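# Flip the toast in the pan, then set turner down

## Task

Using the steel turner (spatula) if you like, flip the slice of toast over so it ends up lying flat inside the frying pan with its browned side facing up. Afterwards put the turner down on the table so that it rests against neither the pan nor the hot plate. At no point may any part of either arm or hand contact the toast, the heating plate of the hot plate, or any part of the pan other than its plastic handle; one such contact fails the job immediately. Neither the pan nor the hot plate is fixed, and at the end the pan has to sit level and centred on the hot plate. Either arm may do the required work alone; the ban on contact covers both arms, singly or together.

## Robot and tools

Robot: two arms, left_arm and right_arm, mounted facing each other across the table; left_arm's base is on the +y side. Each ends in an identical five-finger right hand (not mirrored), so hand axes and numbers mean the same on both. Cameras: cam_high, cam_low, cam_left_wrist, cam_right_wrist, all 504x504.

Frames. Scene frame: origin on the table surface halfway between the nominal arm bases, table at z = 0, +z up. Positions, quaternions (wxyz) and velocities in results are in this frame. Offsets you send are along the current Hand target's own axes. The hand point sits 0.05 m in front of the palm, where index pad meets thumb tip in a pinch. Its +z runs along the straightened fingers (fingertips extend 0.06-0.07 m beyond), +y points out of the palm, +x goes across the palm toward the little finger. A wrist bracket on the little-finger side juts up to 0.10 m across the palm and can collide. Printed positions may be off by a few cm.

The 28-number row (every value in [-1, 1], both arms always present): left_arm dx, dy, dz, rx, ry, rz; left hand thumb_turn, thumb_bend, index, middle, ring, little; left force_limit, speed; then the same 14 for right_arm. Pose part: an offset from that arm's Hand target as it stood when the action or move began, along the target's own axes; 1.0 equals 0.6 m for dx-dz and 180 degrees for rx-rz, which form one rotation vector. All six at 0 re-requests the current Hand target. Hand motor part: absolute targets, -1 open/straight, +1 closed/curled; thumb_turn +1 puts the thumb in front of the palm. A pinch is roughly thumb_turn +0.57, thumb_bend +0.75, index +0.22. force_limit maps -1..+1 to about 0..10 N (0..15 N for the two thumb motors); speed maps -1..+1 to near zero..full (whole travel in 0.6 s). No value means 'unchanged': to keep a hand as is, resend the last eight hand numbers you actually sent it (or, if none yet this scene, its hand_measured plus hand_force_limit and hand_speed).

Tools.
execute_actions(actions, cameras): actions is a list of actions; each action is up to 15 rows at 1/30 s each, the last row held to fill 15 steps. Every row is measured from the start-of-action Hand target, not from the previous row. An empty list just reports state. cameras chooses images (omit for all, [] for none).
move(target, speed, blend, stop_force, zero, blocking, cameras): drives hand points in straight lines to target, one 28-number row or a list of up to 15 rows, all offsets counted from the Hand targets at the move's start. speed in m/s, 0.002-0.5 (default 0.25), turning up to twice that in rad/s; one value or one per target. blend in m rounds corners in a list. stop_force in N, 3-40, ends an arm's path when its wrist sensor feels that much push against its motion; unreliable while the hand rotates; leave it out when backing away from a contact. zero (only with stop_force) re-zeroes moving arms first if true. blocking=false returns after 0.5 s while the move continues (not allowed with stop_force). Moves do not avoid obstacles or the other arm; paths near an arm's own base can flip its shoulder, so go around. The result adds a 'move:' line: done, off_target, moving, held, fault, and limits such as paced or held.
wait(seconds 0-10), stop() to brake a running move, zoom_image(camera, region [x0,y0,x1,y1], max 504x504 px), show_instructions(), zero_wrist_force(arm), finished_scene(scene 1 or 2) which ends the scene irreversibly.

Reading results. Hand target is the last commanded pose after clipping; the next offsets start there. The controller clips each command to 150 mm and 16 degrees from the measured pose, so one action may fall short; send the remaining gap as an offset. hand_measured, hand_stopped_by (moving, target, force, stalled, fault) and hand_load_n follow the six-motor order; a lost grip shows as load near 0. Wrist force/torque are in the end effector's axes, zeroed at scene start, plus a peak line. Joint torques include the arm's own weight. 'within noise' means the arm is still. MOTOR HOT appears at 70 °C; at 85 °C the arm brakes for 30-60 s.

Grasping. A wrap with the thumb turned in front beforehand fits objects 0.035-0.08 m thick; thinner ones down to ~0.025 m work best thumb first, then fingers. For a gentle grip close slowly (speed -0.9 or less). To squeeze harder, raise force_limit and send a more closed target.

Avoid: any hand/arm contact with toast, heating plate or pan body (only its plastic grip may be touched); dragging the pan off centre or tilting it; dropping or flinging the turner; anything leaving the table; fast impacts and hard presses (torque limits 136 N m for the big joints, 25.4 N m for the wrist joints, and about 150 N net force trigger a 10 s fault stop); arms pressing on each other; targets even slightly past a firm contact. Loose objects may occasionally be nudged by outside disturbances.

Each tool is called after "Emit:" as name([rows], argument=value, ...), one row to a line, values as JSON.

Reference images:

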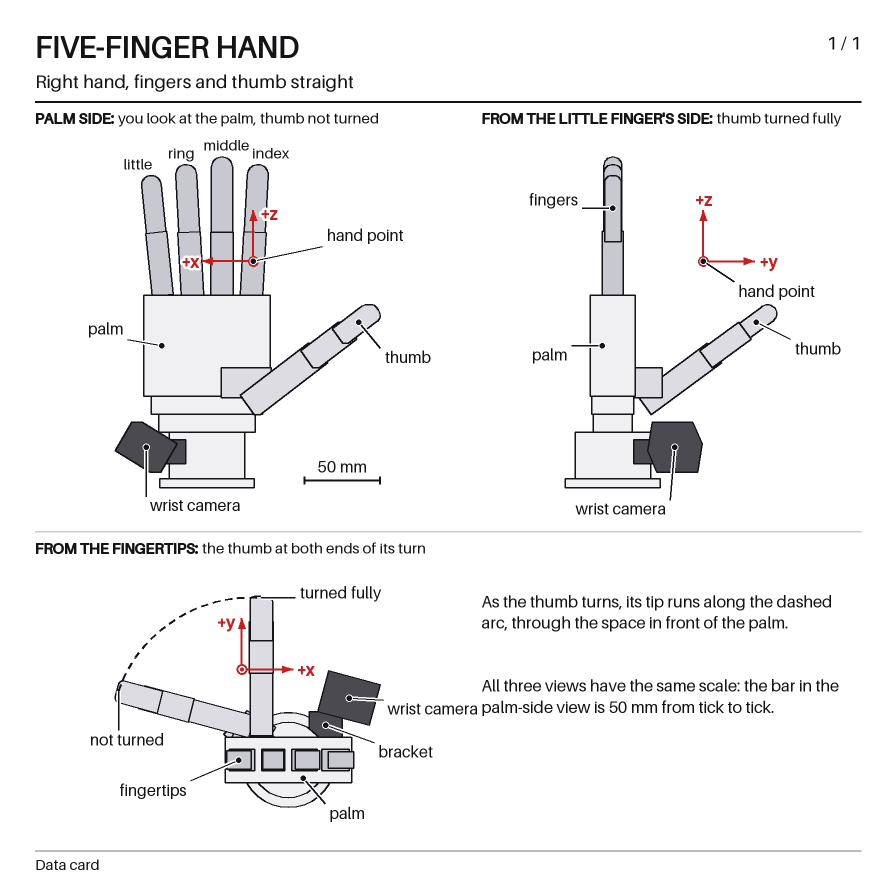

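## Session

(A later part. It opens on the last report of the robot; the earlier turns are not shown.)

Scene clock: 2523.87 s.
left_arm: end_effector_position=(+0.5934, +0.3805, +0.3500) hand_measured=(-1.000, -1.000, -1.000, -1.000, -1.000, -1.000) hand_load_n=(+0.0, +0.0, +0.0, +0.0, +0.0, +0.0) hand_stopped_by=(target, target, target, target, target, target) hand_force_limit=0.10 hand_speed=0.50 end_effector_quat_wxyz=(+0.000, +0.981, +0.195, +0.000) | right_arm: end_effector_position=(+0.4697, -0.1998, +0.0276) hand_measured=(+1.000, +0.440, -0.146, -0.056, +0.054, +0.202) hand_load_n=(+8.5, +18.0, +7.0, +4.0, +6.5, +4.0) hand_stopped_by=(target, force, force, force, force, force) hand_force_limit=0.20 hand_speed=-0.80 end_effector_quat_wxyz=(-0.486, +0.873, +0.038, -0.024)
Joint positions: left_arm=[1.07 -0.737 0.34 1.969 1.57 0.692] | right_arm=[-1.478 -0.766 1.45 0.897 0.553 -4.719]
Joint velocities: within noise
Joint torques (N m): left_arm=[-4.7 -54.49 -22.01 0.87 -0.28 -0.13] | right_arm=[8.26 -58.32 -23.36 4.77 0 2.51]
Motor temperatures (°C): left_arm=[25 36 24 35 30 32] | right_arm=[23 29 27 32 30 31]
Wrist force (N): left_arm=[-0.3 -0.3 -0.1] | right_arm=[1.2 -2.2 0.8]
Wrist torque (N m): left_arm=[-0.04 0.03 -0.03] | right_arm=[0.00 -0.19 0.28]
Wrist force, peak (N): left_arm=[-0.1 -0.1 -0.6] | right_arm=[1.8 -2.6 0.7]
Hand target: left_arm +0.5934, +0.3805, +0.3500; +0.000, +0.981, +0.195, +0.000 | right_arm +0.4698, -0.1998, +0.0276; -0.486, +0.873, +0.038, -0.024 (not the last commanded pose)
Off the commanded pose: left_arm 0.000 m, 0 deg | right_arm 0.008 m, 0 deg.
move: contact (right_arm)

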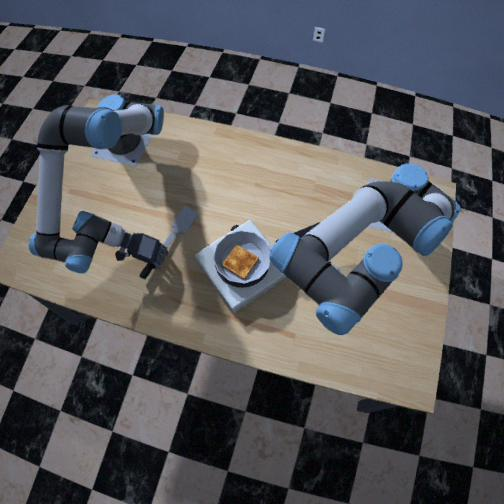

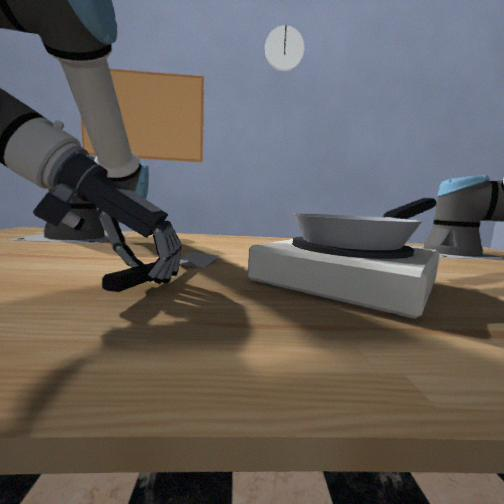

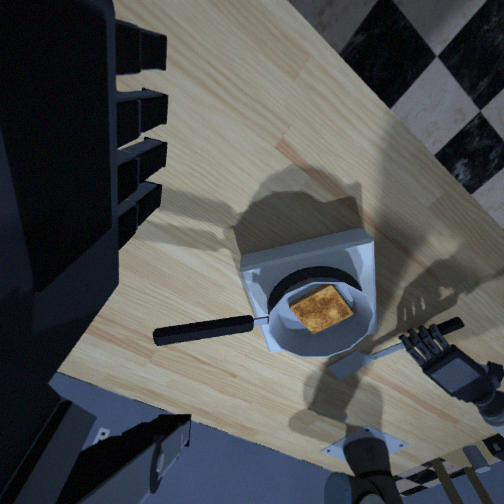

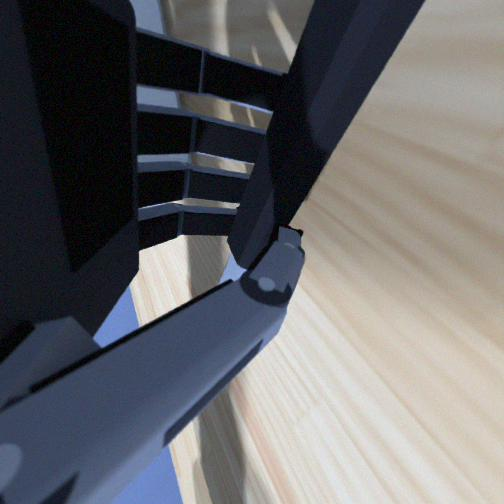

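Emit:
move([
  [0,0,0,0,0,0,-1,-1,-1,-1,-1,-1,0.1,0.5,0,-0.0035,-0.0022,0,0,0,1,0.55,0.5,0.5,0.5,0.5,0.2,-0.8],
], speed=0.02, cameras=[])

Emit:
move([
  [0,0,0,0,0,0,-1,-1,-1,-1,-1,-1,0.1,0.5,0,0,0,0,0,0,1,0.3,-0.3,-0.25,-0.15,0,0.2,-0.8],
])

Emit:
zoom_image(camera="cam_low", region=[80, 200, 240, 300])

Scene clock: 2532.10 s.
left_arm: end_effector_position=(+0.5934, +0.3805, +0.3500) hand_measured=(-1.000, -1.000, -1.000, -1.000, -1.000, -1.000) hand_load_n=(+0.0, +0.0, +0.0, +0.0, +0.0, +0.0) hand_stopped_by=(target, target, target, target, target, target) hand_force_limit=0.10 hand_speed=0.50 end_effector_quat_wxyz=(+0.000, +0.981, +0.195, +0.000) | right_arm: end_effector_position=(+0.4698, -0.1998, +0.0301) hand_measured=(+1.000, +0.440, -0.146, -0.056, +0.054, +0.202) hand_load_n=(+8.5, +16.5, +7.5, +4.5, +6.0, +4.0) hand_stopped_by=(target, force, force, force, force, force) hand_force_limit=0.20 hand_speed=-0.80 end_effector_quat_wxyz=(-0.486, +0.873, +0.038, -0.024)
Joint positions: left_arm=[1.07 -0.737 0.34 1.969 1.57 0.692] | right_arm=[-1.478 -0.769 1.449 0.901 0.553 -4.719]
Joint velocities: within noise
Joint torques (N m): left_arm=[-4.02 -54.66 -23.05 1.27 -0.14 0.01] | right_arm=[0.84 -52.39 -23.98 4.52 -0.02 -0.71]
Motor temperatures (°C): left_arm=[25 36 24 35 30 32] | right_arm=[23 29 27 32 30 31]
Wrist force (N): left_arm=[0.2 0.1 0.0] | right_arm=[0.5 0.2 2.5]
Wrist torque (N m): left_arm=[0.01 -0.06 0.02] | right_arm=[-0.20 -0.05 0.02]
Wrist force, peak (N): left_arm=[-0.5 -0.2 -0.6] | right_arm=[0.9 -2.6 1.3]
Hand target: left_arm +0.5934, +0.3805, +0.3500; +0.000, +0.981, +0.195, +0.000 | right_arm +0.4698, -0.1999, +0.0301; -0.486, +0.873, +0.038, -0.024
Off the commanded pose: left_arm 0.000 m, 0 deg | right_arm 0.000 m, 0 deg.
move: done
No camera images: "cameras" was empty.

Scene clock: 2533.07 s.
left_arm: end_effector_position=(+0.5934, +0.3805, +0.3500) hand_measured=(-1.000, -1.000, -1.000, -1.000, -1.000, -1.000) hand_load_n=(+0.0, +0.0, +0.0, +0.0, -0.5, +0.0) hand_stopped_by=(target, target, target, target, target, target) hand_force_limit=0.10 hand_speed=0.50 end_effector_quat_wxyz=(+0.000, +0.981, +0.195, +0.000) | right_arm: end_effector_position=(+0.4698, -0.1998, +0.0301) hand_measured=(+1.000, +0.300, -0.300, -0.250, -0.150, +0.000) hand_load_n=(+0.0, -0.5, -0.5, +0.0, +0.0, +0.0) hand_stopped_by=(target, target, target, target, target, target) hand_force_limit=0.20 hand_speed=-0.80 end_effector_quat_wxyz=(-0.486, +0.873, +0.038, -0.024)
Joint positions: left_arm=[1.07 -0.737 0.34 1.969 1.57 0.692] | right_arm=[-1.478 -0.769 1.449 0.901 0.553 -4.719]
Joint velocities: within noise
Joint torques (N m): left_arm=[-5.16 -55.07 -22.69 1.31 -0.42 0.37] | right_arm=[-7.07 -31.76 -18.55 -0.09 0.02 -2.05]
Motor temperatures (°C): left_arm=[25 36 24 35 30 32] | right_arm=[23 29 27 32 30 31]
Wrist force (N): left_arm=[0.0 0.0 -0.1] | right_arm=[0.8 -1.5 1.7]
Wrist torque (N m): left_arm=[0.00 -0.02 0.00] | right_arm=[-0.20 -0.17 0.13]
Wrist force, peak (N): left_arm=[-0.1 -0.6 -0.3] | right_arm=[0.9 -0.4 2.5]
Hand target: left_arm +0.5934, +0.3805, +0.3500; +0.000, +0.981, +0.195, +0.000 | right_arm +0.4698, -0.1999, +0.0301; -0.486, +0.873, +0.038, -0.024
Off the commanded pose: left_arm 0.000 m, 0 deg | right_arm 0.000 m, 0 deg.
move: done

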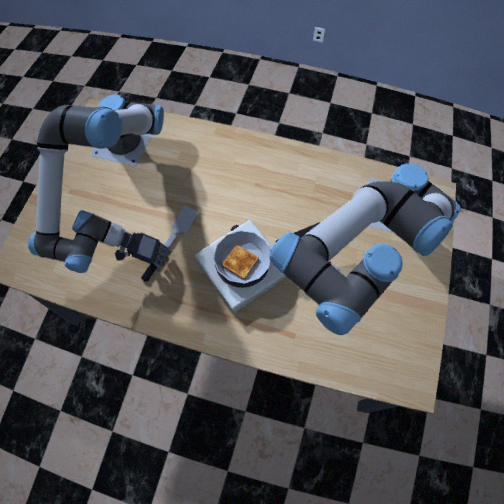

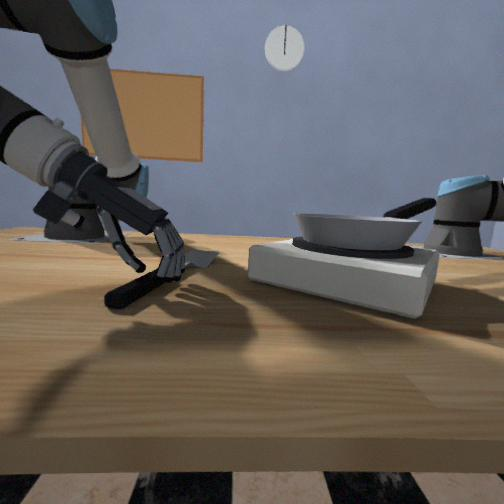

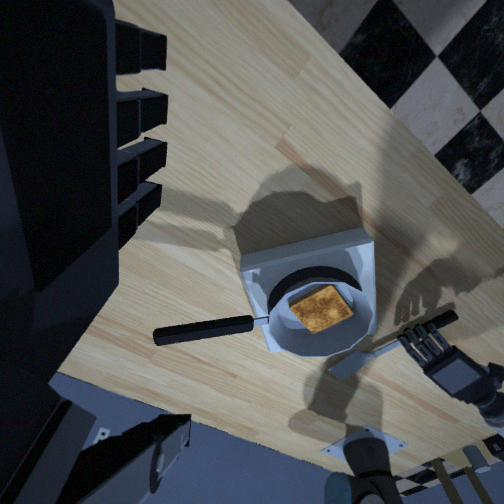

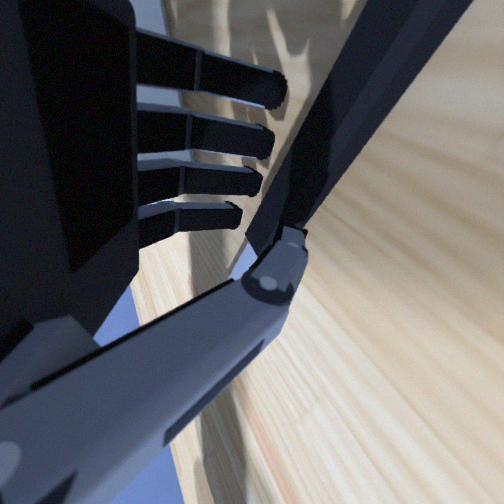

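Scaled by 3.150.

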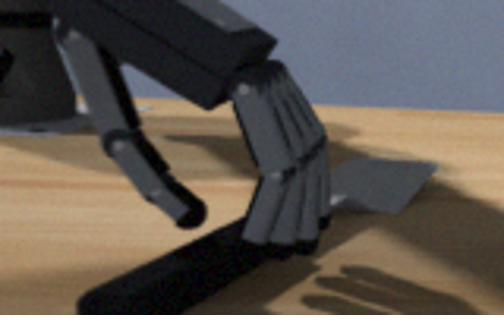

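Emit:
move([
  [0,0,0,0,0,0,-1,-1,-1,-1,-1,-1,0.1,0.5,0,0,0,0,0,0,1,-0.7,-0.9,-0.9,-0.9,-0.9,0.2,-0.6],
])

Emit:
zoom_image(camera="cam_low", region=[80, 200, 240, 300])

Scene clock: 2542.13 s.
left_arm: end_effector_position=(+0.5934, +0.3805, +0.3500) hand_measured=(-1.000, -1.000, -1.000, -1.000, -1.000, -1.000) hand_load_n=(+0.0, +0.0, +0.0, +0.0, +0.0, +0.0) hand_stopped_by=(target, target, target, target, target, target) hand_force_limit=0.10 hand_speed=0.50 end_effector_quat_wxyz=(+0.000, +0.981, +0.195, +0.000) | right_arm: end_effector_position=(+0.4698, -0.1999, +0.0301) hand_measured=(+1.000, -0.700, -0.900, -0.900, -0.900, -0.900) hand_load_n=(+0.0, +0.0, +0.0, +0.0, +0.0, +0.0) hand_stopped_by=(target, target, target, target, target, target) hand_force_limit=0.20 hand_speed=-0.60 end_effector_quat_wxyz=(-0.486, +0.873, +0.038, -0.024)
Joint positions: left_arm=[1.07 -0.737 0.34 1.969 1.57 0.692] | right_arm=[-1.478 -0.769 1.449 0.901 0.553 -4.719]
Joint velocities: within noise
Joint torques (N m): left_arm=[-3.09 -54.24 -22 1.08 -0.04 -0.05] | right_arm=[-6.52 -31.14 -4.92 0.25 0.05 -1.92]
Motor temperatures (°C): left_arm=[25 36 24 35 30 32] | right_arm=[23 29 27 32 30 31]
Wrist force (N): left_arm=[0.1 0.3 -0.3] | right_arm=[0.5 -1.3 1.7]
Wrist torque (N m): left_arm=[0.05 -0.03 0.02] | right_arm=[-0.18 -0.11 0.11]
Wrist force, peak (N): left_arm=[-0.4 -0.1 -0.5] | right_arm=[0.8 -1.5 1.9]
Hand target: left_arm +0.5934, +0.3805, +0.3500; +0.000, +0.981, +0.195, +0.000 | right_arm +0.4698, -0.1999, +0.0301; -0.486, +0.873, +0.038, -0.024
Off the commanded pose: left_arm 0.000 m, 0 deg | right_arm 0.000 m, 0 deg.
move: done

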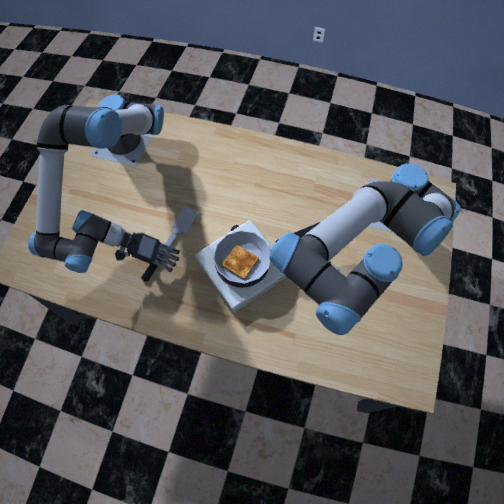

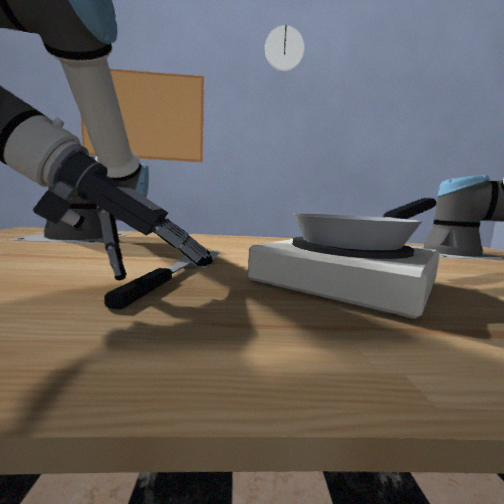

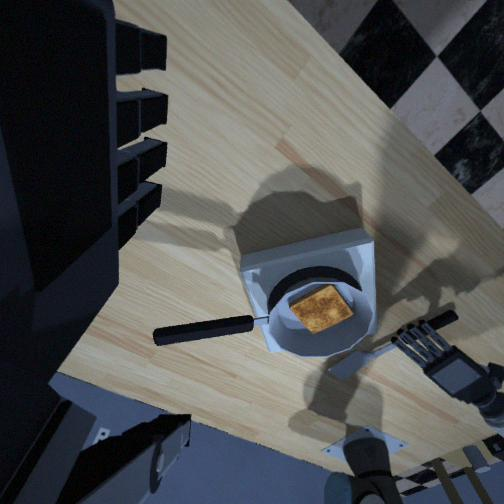

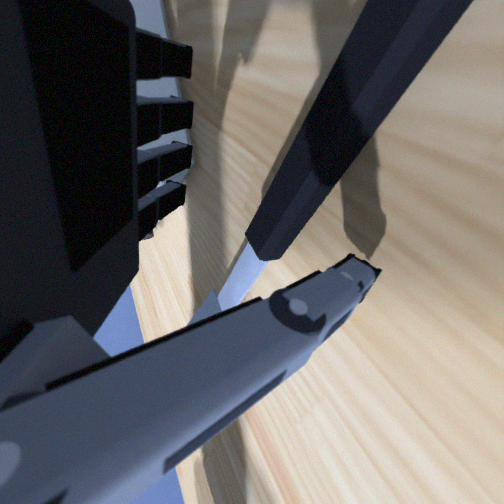

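Scaled by 3.150.

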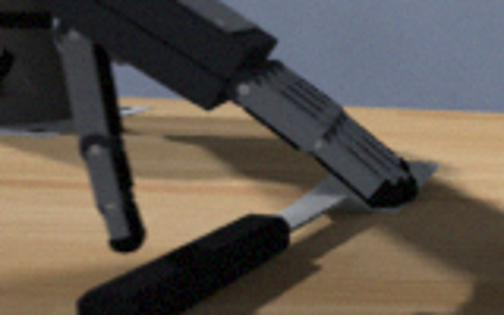

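Emit:
move([
  [0,0,0,0,0,0,-1,-1,-1,-1,-1,-1,0.1,0.5,-0.0009,-0.2126,-0.1316,0,0,0,1,-0.7,-0.9,-0.9,-0.9,-0.9,0.2,-0.6],
], speed=0.08)

Emit:
zoom_image(camera="cam_low", region=[80, 180, 460, 330])

Emit:
zoom_image(camera="cam_left_wrist", region=[230, 240, 490, 430])

Scene clock: 2549.50 s.
left_arm: end_effector_position=(+0.5934, +0.3805, +0.3500) hand_measured=(-1.000, -1.000, -1.000, -1.000, -1.000, -1.000) hand_load_n=(+0.0, +0.0, +0.0, +0.0, +0.0, +0.0) hand_stopped_by=(target, target, target, target, target, target) hand_force_limit=0.10 hand_speed=0.50 end_effector_quat_wxyz=(+0.000, +0.981, +0.195, +0.000) | right_arm: end_effector_position=(+0.4699, -0.2000, +0.1802) hand_measured=(+1.000, -0.700, -0.900, -0.900, -0.900, -0.900) hand_load_n=(+0.0, +0.5, +0.0, +0.0, +0.0, +0.0) hand_stopped_by=(target, target, target, target, target, target) hand_force_limit=0.20 hand_speed=-0.60 end_effector_quat_wxyz=(-0.486, +0.873, +0.038, -0.023)
Joint positions: left_arm=[1.07 -0.737 0.34 1.969 1.57 0.692] | right_arm=[-1.478 -0.951 1.335 1.197 0.553 -4.719]
Joint velocities: within noise
Joint torques (N m): left_arm=[-4.18 -55.12 -23.46 1.16 -0.07 -0.22] | right_arm=[-7.83 -27.99 -6.85 0.72 -2.35 -2.05]
Motor temperatures (°C): left_arm=[25 36 24 35 30 32] | right_arm=[23 29 27 32 30 31]
Wrist force (N): left_arm=[0.0 0.1 0.0] | right_arm=[0.5 -1.3 1.6]
Wrist torque (N m): left_arm=[0.01 -0.02 0.01] | right_arm=[-0.16 -0.11 0.12]
Wrist force, peak (N): left_arm=[-0.4 -0.4 -0.3] | right_arm=[1.2 -1.6 1.6]
Hand target: left_arm +0.5934, +0.3805, +0.3500; +0.000, +0.981, +0.195, +0.000 | right_arm +0.4699, -0.2000, +0.1801; -0.486, +0.873, +0.038, -0.024
Off the commanded pose: left_arm 0.000 m, 0 deg | right_arm 0.000 m, 0 deg.
move: done

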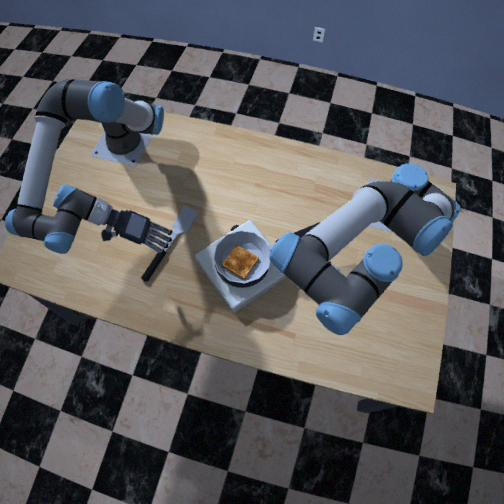

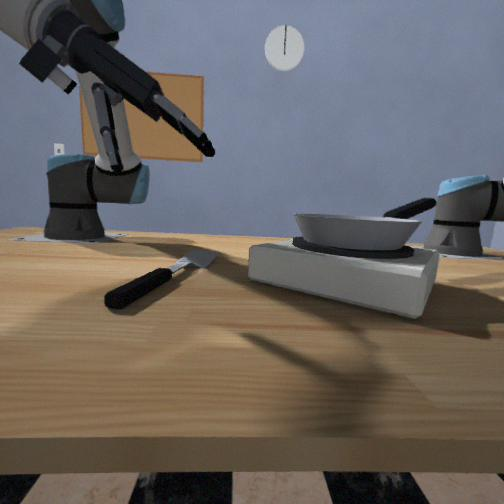

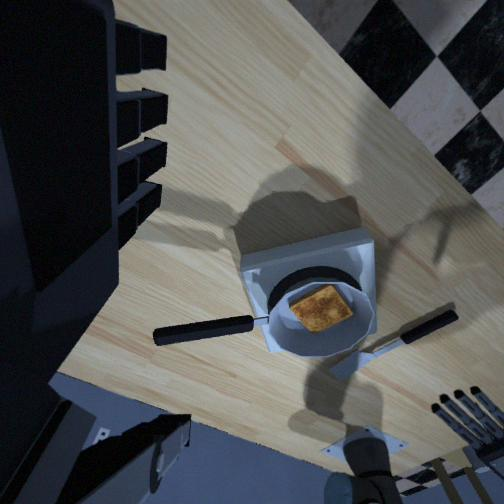

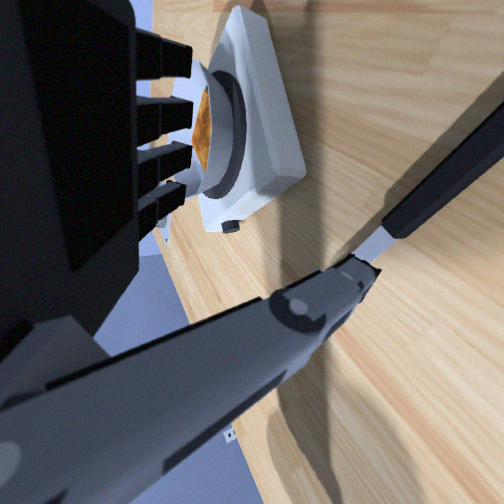

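Scaled by 1.326.

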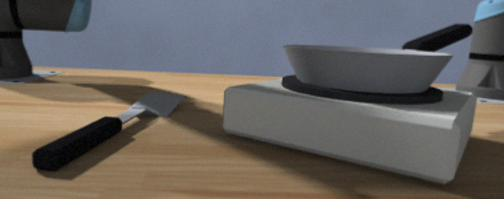

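Scaled by 1.938.

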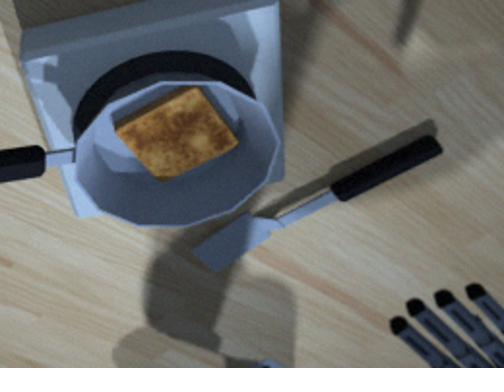

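Emit:
zoom_image(camera="cam_low", region=[285, 200, 430, 270])

Emit:
zoom_image(camera="cam_high", region=[140, 200, 290, 320])

Scaled by 3.476.

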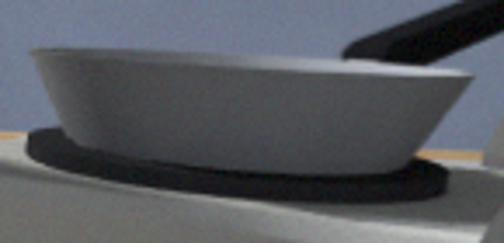

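Scaled by 3.360.

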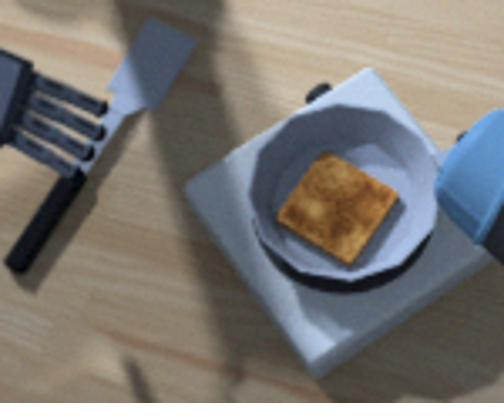

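Emit:
finished_scene(scene=2)

The scene is finished: the task was done.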